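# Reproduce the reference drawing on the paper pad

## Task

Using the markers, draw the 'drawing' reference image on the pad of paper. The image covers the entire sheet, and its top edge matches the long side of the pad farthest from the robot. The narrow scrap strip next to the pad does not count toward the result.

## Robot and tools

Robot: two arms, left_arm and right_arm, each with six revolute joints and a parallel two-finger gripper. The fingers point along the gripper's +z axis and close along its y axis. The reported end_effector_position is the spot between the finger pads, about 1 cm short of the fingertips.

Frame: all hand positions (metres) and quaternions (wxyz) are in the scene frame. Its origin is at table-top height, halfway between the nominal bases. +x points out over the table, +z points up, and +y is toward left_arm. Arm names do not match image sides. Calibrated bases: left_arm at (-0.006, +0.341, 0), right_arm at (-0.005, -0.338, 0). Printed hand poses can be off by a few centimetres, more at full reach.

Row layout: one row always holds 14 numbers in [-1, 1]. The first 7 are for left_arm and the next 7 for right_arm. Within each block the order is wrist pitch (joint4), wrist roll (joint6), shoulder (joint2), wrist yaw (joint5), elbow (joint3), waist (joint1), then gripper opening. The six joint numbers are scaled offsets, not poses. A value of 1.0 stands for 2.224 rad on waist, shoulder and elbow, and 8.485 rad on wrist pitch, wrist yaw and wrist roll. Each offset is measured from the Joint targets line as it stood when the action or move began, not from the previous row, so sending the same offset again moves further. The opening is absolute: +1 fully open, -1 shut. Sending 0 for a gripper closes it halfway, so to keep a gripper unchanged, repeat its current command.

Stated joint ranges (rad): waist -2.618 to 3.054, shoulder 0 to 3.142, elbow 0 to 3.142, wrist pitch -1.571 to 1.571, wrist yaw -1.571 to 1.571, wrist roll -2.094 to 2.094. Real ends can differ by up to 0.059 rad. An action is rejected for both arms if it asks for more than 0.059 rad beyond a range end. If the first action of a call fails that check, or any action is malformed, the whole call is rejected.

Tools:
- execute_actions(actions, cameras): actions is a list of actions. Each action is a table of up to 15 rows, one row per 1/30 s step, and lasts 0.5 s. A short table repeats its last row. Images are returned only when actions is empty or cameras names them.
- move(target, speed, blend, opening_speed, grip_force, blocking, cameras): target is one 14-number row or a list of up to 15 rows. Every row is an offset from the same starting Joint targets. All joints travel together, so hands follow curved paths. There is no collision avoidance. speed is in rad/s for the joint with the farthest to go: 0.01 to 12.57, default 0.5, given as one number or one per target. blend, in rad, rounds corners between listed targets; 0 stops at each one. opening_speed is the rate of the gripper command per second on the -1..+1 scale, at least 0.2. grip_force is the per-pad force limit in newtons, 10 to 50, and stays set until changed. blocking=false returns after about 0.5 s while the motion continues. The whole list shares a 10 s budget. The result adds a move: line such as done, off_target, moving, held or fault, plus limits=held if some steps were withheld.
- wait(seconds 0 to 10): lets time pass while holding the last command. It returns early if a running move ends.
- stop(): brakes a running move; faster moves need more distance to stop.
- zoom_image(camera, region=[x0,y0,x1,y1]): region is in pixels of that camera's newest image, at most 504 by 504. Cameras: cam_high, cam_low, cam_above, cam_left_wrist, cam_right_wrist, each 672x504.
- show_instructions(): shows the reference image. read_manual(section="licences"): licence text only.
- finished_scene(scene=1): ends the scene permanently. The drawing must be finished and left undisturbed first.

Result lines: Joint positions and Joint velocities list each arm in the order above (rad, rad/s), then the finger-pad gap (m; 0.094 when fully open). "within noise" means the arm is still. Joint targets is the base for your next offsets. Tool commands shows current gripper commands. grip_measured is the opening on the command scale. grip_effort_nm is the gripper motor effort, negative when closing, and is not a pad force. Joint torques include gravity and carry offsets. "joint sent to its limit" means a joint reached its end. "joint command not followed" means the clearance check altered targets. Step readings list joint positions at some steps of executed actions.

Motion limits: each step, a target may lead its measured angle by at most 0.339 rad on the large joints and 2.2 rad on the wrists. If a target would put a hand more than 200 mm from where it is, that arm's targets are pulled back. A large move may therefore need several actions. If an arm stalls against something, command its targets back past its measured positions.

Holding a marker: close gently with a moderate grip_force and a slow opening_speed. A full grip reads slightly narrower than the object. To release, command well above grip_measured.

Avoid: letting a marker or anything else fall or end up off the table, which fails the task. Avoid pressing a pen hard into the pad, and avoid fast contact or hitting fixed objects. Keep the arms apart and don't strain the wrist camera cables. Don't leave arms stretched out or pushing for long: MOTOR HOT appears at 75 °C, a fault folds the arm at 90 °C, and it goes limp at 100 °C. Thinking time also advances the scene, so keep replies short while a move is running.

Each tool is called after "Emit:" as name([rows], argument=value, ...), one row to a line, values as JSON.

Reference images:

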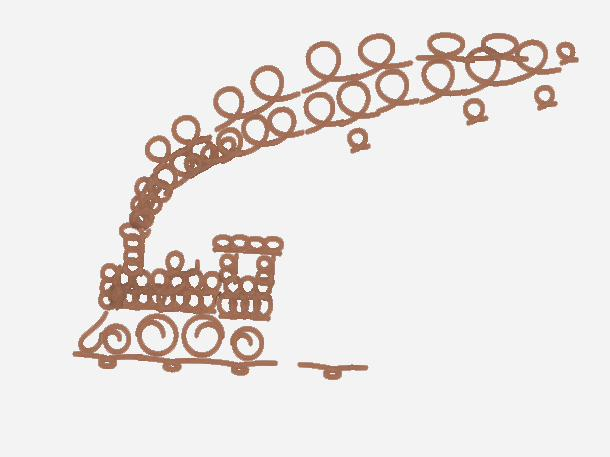

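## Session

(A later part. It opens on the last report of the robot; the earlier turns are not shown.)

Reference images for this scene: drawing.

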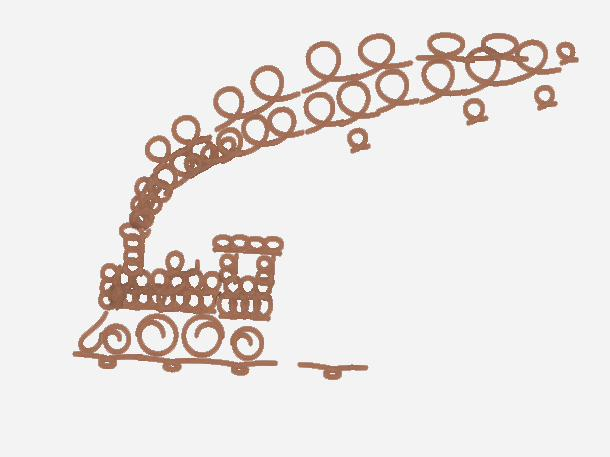

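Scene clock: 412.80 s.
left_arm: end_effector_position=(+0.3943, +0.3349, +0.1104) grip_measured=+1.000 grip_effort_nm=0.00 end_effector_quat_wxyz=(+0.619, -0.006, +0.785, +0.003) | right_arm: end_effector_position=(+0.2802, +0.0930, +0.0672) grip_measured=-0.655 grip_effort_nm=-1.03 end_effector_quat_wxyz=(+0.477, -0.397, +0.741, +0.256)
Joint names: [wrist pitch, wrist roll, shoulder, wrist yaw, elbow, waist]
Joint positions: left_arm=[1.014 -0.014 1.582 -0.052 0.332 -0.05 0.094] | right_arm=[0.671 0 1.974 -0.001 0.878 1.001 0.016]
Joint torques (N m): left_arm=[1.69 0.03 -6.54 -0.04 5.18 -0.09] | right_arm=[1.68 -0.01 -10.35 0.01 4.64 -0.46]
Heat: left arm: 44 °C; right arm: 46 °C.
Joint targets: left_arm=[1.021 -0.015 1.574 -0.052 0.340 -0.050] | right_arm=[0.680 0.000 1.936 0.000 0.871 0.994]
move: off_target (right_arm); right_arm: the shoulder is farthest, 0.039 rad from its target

Emit:
execute_actions([
  [[0,0,0,0,0,0,1,0,0,0.01771,0,0.01839,0.0009,-0.85],[0,0,0,0,0,0,1,0,0,0.01922,0,0.01878,0.0018,-0.85],[0,0,0,0,0,0,1,0,0,0.02073,0,0.01917,0.0027,-0.85],[0,0,0,0,0,0,1,0,0,0.02224,0,0.01956,0.0036,-0.85],[0,0,0,0,0,0,1,0,0,0.02375,0,0.01995,0.0045,-0.85],[0,0,0,0,0,0,1,0,0,0.02526,0,0.02034,0.0054,-0.85],[0,0,0,0,0,0,1,0,0,0.02677,0,0.02073,0.0063,-0.85],[0,0,0,0,0,0,1,0,0,0.02828,0,0.02112,0.0072,-0.85],[0,0,0,0,0,0,1,0,0,0.02979,0,0.02151,0.008804,-0.85],[0,0,0,0,0,0,1,0,0,0.0313,0,0.0219,0.010096,-0.85],[0,0,0,0,0,0,1,0,0,0.033494,0,0.024811,0.01016,-0.85],[0,0,0,0,0,0,1,0,0,0.035843,0,0.027927,-0.000108,-0.85],[0,0,0,0,0,0,1,0,0,0.038256,0,0.031129,-0.000694,-0.85],[0,0,0,0,0,0,1,0,0,0.04064,0,0.034292,-0.001579,-0.85],[0,0,0,0,0,0,1,0,0,0.042904,0,0.037296,-0.002727,-0.85]],
  [[0,0,0,0,0,0,1,0,0,0.002058,0,0.00273,-0.001368,-0.85],[0,0,0,0,0,0,1,0,0,0.003828,0,0.005079,-0.002902,-0.85],[0,0,0,0,0,0,1,0,0,0.005245,0,0.006959,-0.004545,-0.85],[0,0,0,0,0,0,1,0,0,0.006253,0,0.008297,-0.006232,-0.85],[0,0,0,0,0,0,1,0,0,0.006814,0,0.009041,-0.007899,-0.85],[0,0,0,0,0,0,1,0,0,0.006906,0,0.009163,-0.009482,-0.85],[0,0,0,0,0,0,1,0,0,-0.012775,0,-0.013443,-0.01092,-0.85],[0,0,0,0,0,0,1,0,0,-0.013613,0,-0.014555,-0.012158,-0.85],[0,0,0,0,0,0,1,0,0,-0.014878,0,-0.016233,-0.013148,-0.85],[0,0,0,0,0,0,1,0,0,-0.016519,0,-0.018411,-0.013852,-0.85],[0,0,0,0,0,0,1,0,0,-0.018475,0,-0.021005,-0.014244,-0.85],[0,0,0,0,0,0,1,0,0,-0.020669,0,-0.023916,-0.014307,-0.85],[0,0,0,0,0,0,1,0,0,-0.023017,0,-0.027032,-0.00404,-0.85],[0,0,0,0,0,0,1,0,0,-0.02543,0,-0.030233,-0.003453,-0.85],[0,0,0,0,0,0,1,0,0,-0.027814,0,-0.033397,-0.002569,-0.85]],
  [[0,0,0,0,0,0,1,0,0,-0.002265,0,-0.003004,0.001148,-0.85],[0,0,0,0,0,0,1,0,0,-0.004322,0,-0.005734,0.002516,-0.85],[0,0,0,0,0,0,1,0,0,-0.006093,0,-0.008083,0.00405,-0.85],[0,0,0,0,0,0,1,0,0,-0.00751,0,-0.009963,0.005693,-0.85],[0,0,0,0,0,0,1,0,0,-0.008518,0,-0.011301,0.00738,-0.85],[0,0,0,0,0,0,1,0,0,-0.009079,0,-0.012045,0.009047,-0.85],[0,0,0,0,0,0,1,0,0,-0.009171,0,-0.012167,0.01063,-0.85],[0,0,0,0,0,0,1,0,0,0.010511,0,0.010439,0.012068,-0.85],[0,0,0,0,0,0,1,0,0,0.011349,0,0.011551,0.013306,-0.85],[0,0,0,0,0,0,1,0,0,0.012613,0,0.013229,0.014296,-0.85],[0,0,0,0,0,0,1,0,0,0.014255,0,0.015407,0.014787,-0.85],[0,0,0,0,0,0,1,0,0,0.01621,0,0.018001,0.014903,-0.85],[0,0,0,0,0,0,1,0,0,0.018675,0,0.021271,0.004651,-0.85],[0,0,0,0,0,0,1,0,0,0.021154,0,0.024561,0.004068,-0.85],[0,0,0,0,0,0,1,0,0,0.023537,0,0.027722,0.003208,-0.85]],
  [[0,0,0,0,0,0,1,0,0,0.002178,0,0.00289,-0.001287,-0.85],[0,0,0,0,0,0,1,0,0,0.004068,0,0.005398,-0.002769,-0.85],[0,0,0,0,0,0,1,0,0,0.00581,0,0.007709,-0.004456,-0.85],[0,0,0,0,0,0,1,0,0,0.006991,0,0.009276,-0.006109,-0.85],[0,0,0,0,0,0,1,0,0,0.007593,0,0.010074,-0.007703,-0.85],[0,0,0,0,0,0,1,0,0,-0.011766,0,-0.012103,-0.009006,-0.85],[0,0,0,0,0,0,1,0,0,-0.012486,0,-0.013059,-0.009982,-0.85],[0,0,0,0,0,0,1,0,0,-0.013756,0,-0.014744,-0.010561,-0.85],[0,0,0,0,0,0,1,0,0,-0.015517,0,-0.017081,-0.010962,-0.85],[0,0,0,0,0,0,1,0,0,-0.017436,0,-0.019626,-0.0009,-0.85],[0,0,0,0,0,0,1,0,0,-0.01945,0,-0.022298,-0.000397,-0.85],[0,0,0,0,0,0,1,0,0,-0.021525,0,-0.025052,0.000489,-0.85],[0,0,0,0,0,0,1,0,0,-0.023452,0,-0.027608,0.001665,-0.85],[0,0,0,0,0,0,1,0,0,-0.025047,0,-0.029725,0.001665,-0.85],[0,0,0,0,0,0,1,0,0,-0.026161,0,-0.031203,0.001665,-0.85]],
  [[0,0,0,0,0,0,1,0,0,0,0,0,0,-0.85],[0,0,0,0,0,0,1,0,0,-0.005,0,0,0,-0.85],[0,0,0,0,0,0,1,0,0,-0.008,0,0,0,-0.85],[0,0,0,0,0,0,1,0,0,-0.011,0,0,0,-0.85],[0,0,0,0,0,0,1,0,0,-0.014,0,-0.001039,-0.000022,-0.85],[0,0,0,0,0,0,1,0,0,-0.017,0,-0.003463,-0.000075,-0.85],[0,0,0,0,0,0,1,0,0,-0.02,0,-0.006926,-0.000149,-0.85],[0,0,0,0,0,0,1,0,0,-0.023,0,-0.011081,-0.000239,-0.85],[0,0,0,0,0,0,1,0,0,-0.026,0,-0.015583,-0.000336,-0.85],[0,0,0,0,0,0,1,0,0,-0.029,0,-0.020084,-0.000433,-0.85],[0,0,0,0,0,0,1,0,0,-0.032,0,-0.02424,-0.000523,-0.85],[0,0,0,0,0,0,1,0,0,-0.035,0,-0.028395,-0.000613,-0.85],[0,0,0,0,0,0,1,0,0,-0.038,0,-0.031511,-0.00068,-0.85],[0,0,0,0,0,0,1,0,0,-0.038741,0,-0.033589,-0.000725,-0.85],[0,0,0,0,0,0,1,0,0,-0.038741,0,-0.034628,-0.000747,-0.85]],
  [[0,0,0,0,0,0,1,0,0,0,0,0,0,-0.85],[0,0,0,0,0,0,1,0,0,0,0,0,0,-0.85],[0,0,0,0,0,0,1,0,0,0,0,0,0,-0.85],[0,0,0,0,0,0,1,0,0,0.01771,0,0.01839,0.000154,-0.85],[0,0,0,0,0,0,1,0,0,0.01922,0,0.01878,0.000308,-0.85],[0,0,0,0,0,0,1,0,0,0.02073,0,0.01917,0.000462,-0.85],[0,0,0,0,0,0,1,0,0,0.02224,0,0.01956,0.000616,-0.85],[0,0,0,0,0,0,1,0,0,0.02375,0,0.01995,0.00077,-0.85],[0,0,0,0,0,0,1,0,0,0.02526,0,0.02034,0.000924,-0.85],[0,0,0,0,0,0,1,0,0,0.02677,0,0.02073,0.001078,-0.85],[0,0,0,0,0,0,1,0,0,0.02828,0,0.02112,0.001232,-0.85],[0,0,0,0,0,0,1,0,0,0.02979,0,0.02151,0.00214,-0.85],[0,0,0,0,0,0,1,0,0,0.0313,0,0.0219,0.002578,-0.85],[0,0,0,0,0,0,1,0,0,0.03368,0,0.024973,-0.007628,-0.85],[0,0,0,0,0,0,1,0,0,0.036251,0,0.028292,-0.008309,-0.85]],
  [[0,0,0,0,0,0,1,0,0,0.002585,0,0.003338,-0.001111,-0.85],[0,0,0,0,0,0,1,0,0,0.00501,0,0.006468,-0.002575,-0.85],[0,0,0,0,0,0,1,0,0,0.007108,0,0.009177,-0.004293,-0.85],[0,0,0,0,0,0,1,0,0,0.008737,0,0.01128,-0.006148,-0.85],[0,0,0,0,0,0,1,0,0,0.009785,0,0.012633,-0.008012,-0.85],[0,0,0,0,0,0,1,0,0,0.010182,0,0.013145,-0.00976,-0.85],[0,0,0,0,0,0,1,0,0,-0.0094,0,-0.009319,-0.011272,-0.85],[0,0,0,0,0,0,1,0,0,-0.010342,0,-0.010535,-0.012446,-0.85],[0,0,0,0,0,0,1,0,0,-0.011879,0,-0.01252,-0.013199,-0.85],[0,0,0,0,0,0,1,0,0,-0.013907,0,-0.015137,-0.013483,-0.85],[0,0,0,0,0,0,1,0,0,-0.016287,0,-0.01821,-0.003278,-0.85],[0,0,0,0,0,0,1,0,0,-0.018858,0,-0.021529,-0.002596,-0.85],[0,0,0,0,0,0,1,0,0,-0.021443,0,-0.024867,-0.001485,-0.85],[0,0,0,0,0,0,1,0,0,-0.023868,0,-0.027997,-0.000021,-0.85],[0,0,0,0,0,0,1,0,0,-0.025966,0,-0.030706,0.001697,-0.85]],
  [[0,0,0,0,0,0,1,0,0,-0.001629,0,-0.002103,0.001854,-0.85],[0,0,0,0,0,0,1,0,0,-0.002677,0,-0.003456,0.003719,-0.85],[0,0,0,0,0,0,1,0,0,-0.003074,0,-0.003968,0.005467,-0.85],[0,0,0,0,0,0,1,0,0,0.016508,0,0.018496,0.006979,-0.85],[0,0,0,0,0,0,1,0,0,0.01745,0,0.019711,0.008152,-0.85],[0,0,0,0,0,0,1,0,0,0.018987,0,0.021696,0.00863,-0.85],[0,0,0,0,0,0,1,0,0,0.021015,0,0.024314,-0.00139,-0.85],[0,0,0,0,0,0,1,0,0,0.023507,0,0.027531,-0.001858,-0.85],[0,0,0,0,0,0,1,0,0,0.025984,0,0.030729,-0.002713,-0.85],[0,0,0,0,0,0,1,0,0,0.028266,0,0.033676,-0.003852,-0.85],[0,0,0,0,0,0,1,0,0,0.030203,0,0.036177,-0.005173,-0.85],[0,0,0,0,0,0,1,0,0,0.031688,0,0.038093,-0.00674,-0.85],[0,0,0,0,0,0,1,0,0,0.032643,0,0.039326,-0.008229,-0.85],[0,0,0,0,0,0,1,0,0,0.033065,0,0.039871,-0.009508,-0.85],[0,0,0,0,0,0,1,0,0,0.013519,0,0.017454,-0.010519,-0.85]],
  [[0,0,0,0,0,0,1,0,0,-0.000805,0,-0.00104,-0.000594,-0.85],[0,0,0,0,0,0,1,0,0,-0.002117,0,-0.002734,-0.001033,-0.85],[0,0,0,0,0,0,1,0,0,-0.003689,0,-0.004764,-0.001103,-0.85],[0,0,0,0,0,0,1,0,0,-0.005286,0,-0.006825,0.009262,-0.85],[0,0,0,0,0,0,1,0,0,-0.007048,0,-0.0091,0.010007,-0.85],[0,0,0,0,0,0,1,0,0,-0.008716,0,-0.011253,0.010968,-0.85],[0,0,0,0,0,0,1,0,0,-0.010093,0,-0.013031,0.010968,-0.85],[0,0,0,0,0,0,1,0,0,-0.011013,0,-0.014219,0.010968,-0.85],[0,0,0,0,0,0,1,0,0,-0.011013,0,-0.014219,0.010968,-0.85],[0,0,0,0,0,0,1,0,0,-0.016013,0,-0.014219,0.010968,-0.85],[0,0,0,0,0,0,1,0,0,-0.019013,0,-0.014219,0.010968,-0.85],[0,0,0,0,0,0,1,0,0,-0.022013,0,-0.014219,0.010968,-0.85],[0,0,0,0,0,0,1,0,0,-0.025013,0,-0.014219,0.010968,-0.85],[0,0,0,0,0,0,1,0,0,-0.028013,0,-0.014219,0.010968,-0.85],[0,0,0,0,0,0,1,0,0,-0.031013,0,-0.014219,0.010968,-0.85]],
])

Emit:
move(target=[0,0,0,0,0,0,1,0,0,-0.012,0,0,-0.28,-0.85], speed=0.8, cameras=["cam_above"])

Emit:
zoom_image(camera="cam_above", region=[205, 285, 375, 385])

Emit:
zoom_image(camera="cam_above", region=[180, 185, 480, 425])

Scene clock: 420.23 s.
left_arm: end_effector_position=(+0.3943, +0.3349, +0.1104) grip_measured=+1.000 grip_effort_nm=0.00 end_effector_quat_wxyz=(+0.619, -0.006, +0.785, +0.003) | right_arm: end_effector_position=(+0.2824, +0.0692, +0.0777) grip_measured=-0.655 grip_effort_nm=-1.03 end_effector_quat_wxyz=(+0.484, -0.385, +0.745, +0.249)
Joint names: [wrist pitch, wrist roll, shoulder, wrist yaw, elbow, waist]
Joint positions: left_arm=[1.014 -0.014 1.582 -0.052 0.332 -0.05 0.094] | right_arm=[0.671 0 1.892 0.003 0.802 0.972 0.016]
Joint torques (N m): left_arm=[1.65 0.06 -6.49 -0.02 5.26 -0.02] | right_arm=[1.67 -0.01 -9.14 -0.03 4.86 0.5]
Heat: left arm: 44 °C; right arm: 46 °C.
Joint targets: left_arm=[1.021 -0.015 1.574 -0.052 0.340 -0.050] | right_arm=[0.680 0.000 1.861 0.000 0.797 0.978]
Step readings (joint positions of left_arm | right_arm):
0: [1.014 -0.014 1.582 -0.052 0.332 -0.050] | [0.671 0.000 1.974 -0.001 0.878 1.000]
1: [1.014 -0.014 1.582 -0.052 0.332 -0.050] | [0.671 0.000 1.974 -0.001 0.878 1.000]
2: [1.014 -0.014 1.582 -0.052 0.332 -0.050] | [0.671 0.000 1.974 -0.001 0.878 1.000]
4: [1.014 -0.014 1.582 -0.052 0.332 -0.050] | [0.671 0.000 1.975 -0.001 0.878 1.000]
8: [1.014 -0.014 1.582 -0.052 0.332 -0.050] | [0.671 0.000 1.987 -0.001 0.886 1.000]
15: [1.014 -0.014 1.582 -0.052 0.332 -0.050] | [0.671 0.000 2.013 0.001 0.915 1.000]
16: [1.014 -0.014 1.582 -0.052 0.332 -0.050] | [0.671 0.000 2.018 0.001 0.922 0.999]
17: [1.014 -0.014 1.582 -0.052 0.332 -0.050] | [0.671 0.000 2.023 0.001 0.929 0.997]
19: [1.014 -0.014 1.582 -0.052 0.332 -0.050] | [0.671 0.000 2.031 0.001 0.939 0.992]
23: [1.014 -0.014 1.582 -0.052 0.332 -0.050] | [0.673 0.000 2.035 0.001 0.942 0.975]
30: [1.014 -0.014 1.582 -0.052 0.332 -0.050] | [0.678 0.000 2.009 0.002 0.906 0.968]
31: [1.014 -0.014 1.582 -0.052 0.332 -0.050] | [0.678 0.000 2.003 0.002 0.898 0.970]
32: [1.014 -0.014 1.582 -0.052 0.332 -0.050] | [0.678 0.000 1.997 0.002 0.891 0.972]
34: [1.014 -0.014 1.582 -0.052 0.332 -0.050] | [0.678 0.000 1.988 0.002 0.879 0.979]
38: [1.014 -0.014 1.582 -0.052 0.332 -0.050] | [0.678 0.000 1.979 0.002 0.868 0.996]
45: [1.014 -0.014 1.582 -0.052 0.332 -0.050] | [0.678 0.000 2.004 0.001 0.901 1.004]
46: [1.014 -0.014 1.582 -0.052 0.332 -0.050] | [0.678 0.000 2.009 0.001 0.907 1.002]
47: [1.014 -0.014 1.582 -0.052 0.332 -0.050] | [0.678 0.000 2.015 0.001 0.914 1.000]
49: [1.014 -0.014 1.582 -0.052 0.332 -0.050] | [0.678 0.000 2.023 0.001 0.926 0.993]
53: [1.014 -0.014 1.582 -0.052 0.332 -0.050] | [0.678 0.000 2.025 0.001 0.927 0.977]
60: [1.014 -0.014 1.582 -0.052 0.332 -0.050] | [0.679 0.000 1.999 0.003 0.892 0.983]
61: [1.014 -0.014 1.582 -0.052 0.332 -0.050] | [0.679 0.000 1.996 0.003 0.888 0.985]
62: [1.014 -0.014 1.582 -0.052 0.332 -0.050] | [0.679 0.000 1.992 0.003 0.885 0.986]
64: [1.014 -0.014 1.582 -0.052 0.332 -0.050] | [0.678 0.000 1.986 0.003 0.881 0.987]
68: [1.014 -0.014 1.582 -0.052 0.332 -0.050] | [0.675 0.000 1.963 0.003 0.866 0.987]
75: [1.014 -0.014 1.582 -0.052 0.332 -0.050] | [0.675 0.000 1.914 0.003 0.810 0.987]
76: [1.014 -0.014 1.582 -0.052 0.332 -0.050] | [0.675 0.000 1.912 0.003 0.805 0.987]
77: [1.014 -0.014 1.582 -0.052 0.332 -0.050] | [0.675 0.000 1.912 0.003 0.803 0.987]
79: [1.014 -0.014 1.582 -0.052 0.332 -0.050] | [0.673 0.000 1.912 0.003 0.802 0.987]
83: [1.014 -0.014 1.582 -0.052 0.332 -0.050] | [0.673 0.000 1.919 0.003 0.806 0.987]
90: [1.014 -0.014 1.582 -0.052 0.332 -0.050] | [0.674 0.000 1.940 0.003 0.819 0.985]
91: [1.014 -0.014 1.582 -0.052 0.332 -0.050] | [0.674 0.000 1.944 0.003 0.825 0.982]
92: [1.014 -0.014 1.582 -0.052 0.332 -0.050] | [0.674 0.000 1.950 0.003 0.833 0.981]
94: [1.014 -0.014 1.582 -0.052 0.332 -0.050] | [0.674 0.000 1.961 0.003 0.846 0.977]
98: [1.014 -0.014 1.582 -0.052 0.332 -0.050] | [0.674 0.000 1.968 0.003 0.855 0.959]
105: [1.014 -0.014 1.582 -0.052 0.332 -0.050] | [0.677 0.000 1.937 0.004 0.813 0.960]
106: [1.014 -0.014 1.582 -0.052 0.332 -0.050] | [0.677 0.000 1.932 0.004 0.807 0.964]
107: [1.014 -0.014 1.582 -0.052 0.332 -0.050] | [0.677 0.000 1.927 0.004 0.801 0.968]
109: [1.014 -0.014 1.582 -0.052 0.332 -0.050] | [0.677 0.000 1.923 0.004 0.796 0.977]
113: [1.014 -0.014 1.582 -0.052 0.332 -0.050] | [0.677 0.000 1.936 0.004 0.813 0.983]
120: [1.014 -0.014 1.582 -0.052 0.332 -0.050] | [0.677 0.000 1.963 0.003 0.848 0.967]
121: [1.014 -0.014 1.582 -0.052 0.332 -0.050] | [0.677 0.000 1.962 0.003 0.846 0.964]
122: [1.014 -0.014 1.582 -0.052 0.332 -0.050] | [0.677 0.000 1.960 0.003 0.842 0.961]
124: [1.014 -0.014 1.582 -0.052 0.332 -0.050] | [0.678 0.000 1.954 0.003 0.834 0.961]
128: [1.014 -0.014 1.582 -0.052 0.332 -0.050] | [0.678 0.000 1.939 0.003 0.815 0.967]
135: [1.014 -0.014 1.582 -0.052 0.332 -0.050] | [0.672 0.000 1.912 0.003 0.802 0.972]

Scene clock: 421.60 s.
left_arm: end_effector_position=(+0.3943, +0.3349, +0.1104) grip_measured=+1.000 grip_effort_nm=0.00 end_effector_quat_wxyz=(+0.619, -0.006, +0.785, +0.003) | right_arm: end_effector_position=(+0.4673, -0.1758, +0.0883) grip_measured=-0.655 grip_effort_nm=-1.03 end_effector_quat_wxyz=(+0.547, -0.135, +0.821, +0.088)
Joint names: [wrist pitch, wrist roll, shoulder, wrist yaw, elbow, waist]
Joint positions: left_arm=[1.014 -0.014 1.582 -0.052 0.332 -0.05 0.094] | right_arm=[0.671 0 1.87 0.009 0.802 0.349 0.016]
Joint torques (N m): left_arm=[1.64 0.03 -6.45 -0.07 5.31 -0.1] | right_arm=[1.69 -0.01 -9.43 -0.09 4.96 0.57]
Heat: left arm: 44 °C; right arm: 46 °C.
Joint targets: left_arm=[1.021 -0.015 1.574 -0.052 0.340 -0.050] | right_arm=[0.680 0.000 1.835 0.000 0.797 0.355]
move: done
Images, in order (width x height): cam_above 672x504.

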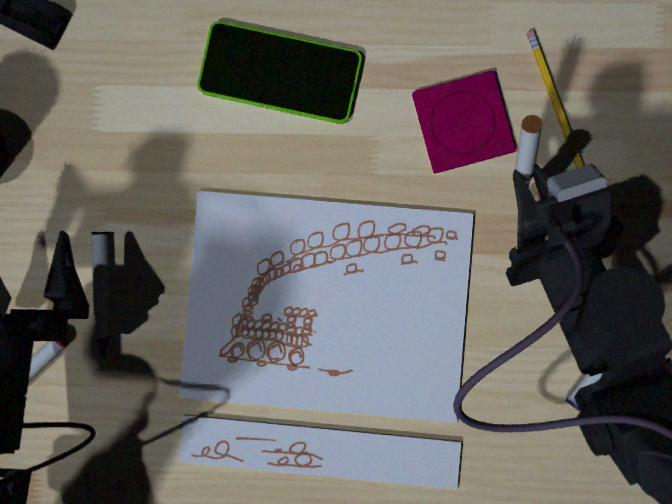

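Scaled by 2.965 from the camera's 672x504 image, which has a finer 960x720 frame.

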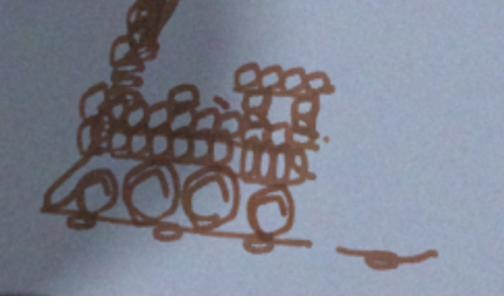

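Scaled by 1.680 from the camera's 672x504 image, which has a finer 960x720 frame.

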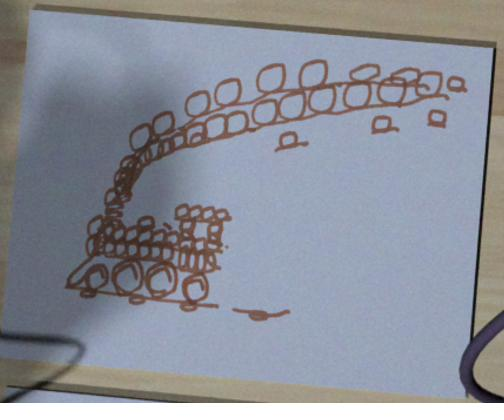

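Emit:
zoom_image(camera="cam_above", region=[225, 205, 475, 345])

Scaled by 2.016 from the camera's 672x504 image, which has a finer 960x720 frame.

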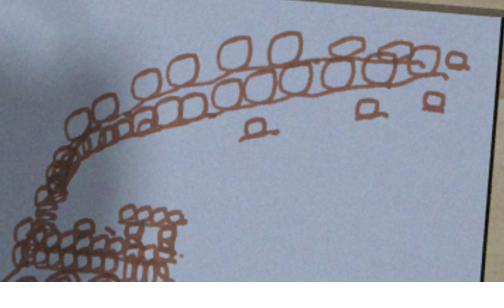

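Emit:
finished_scene()

The scene is finished.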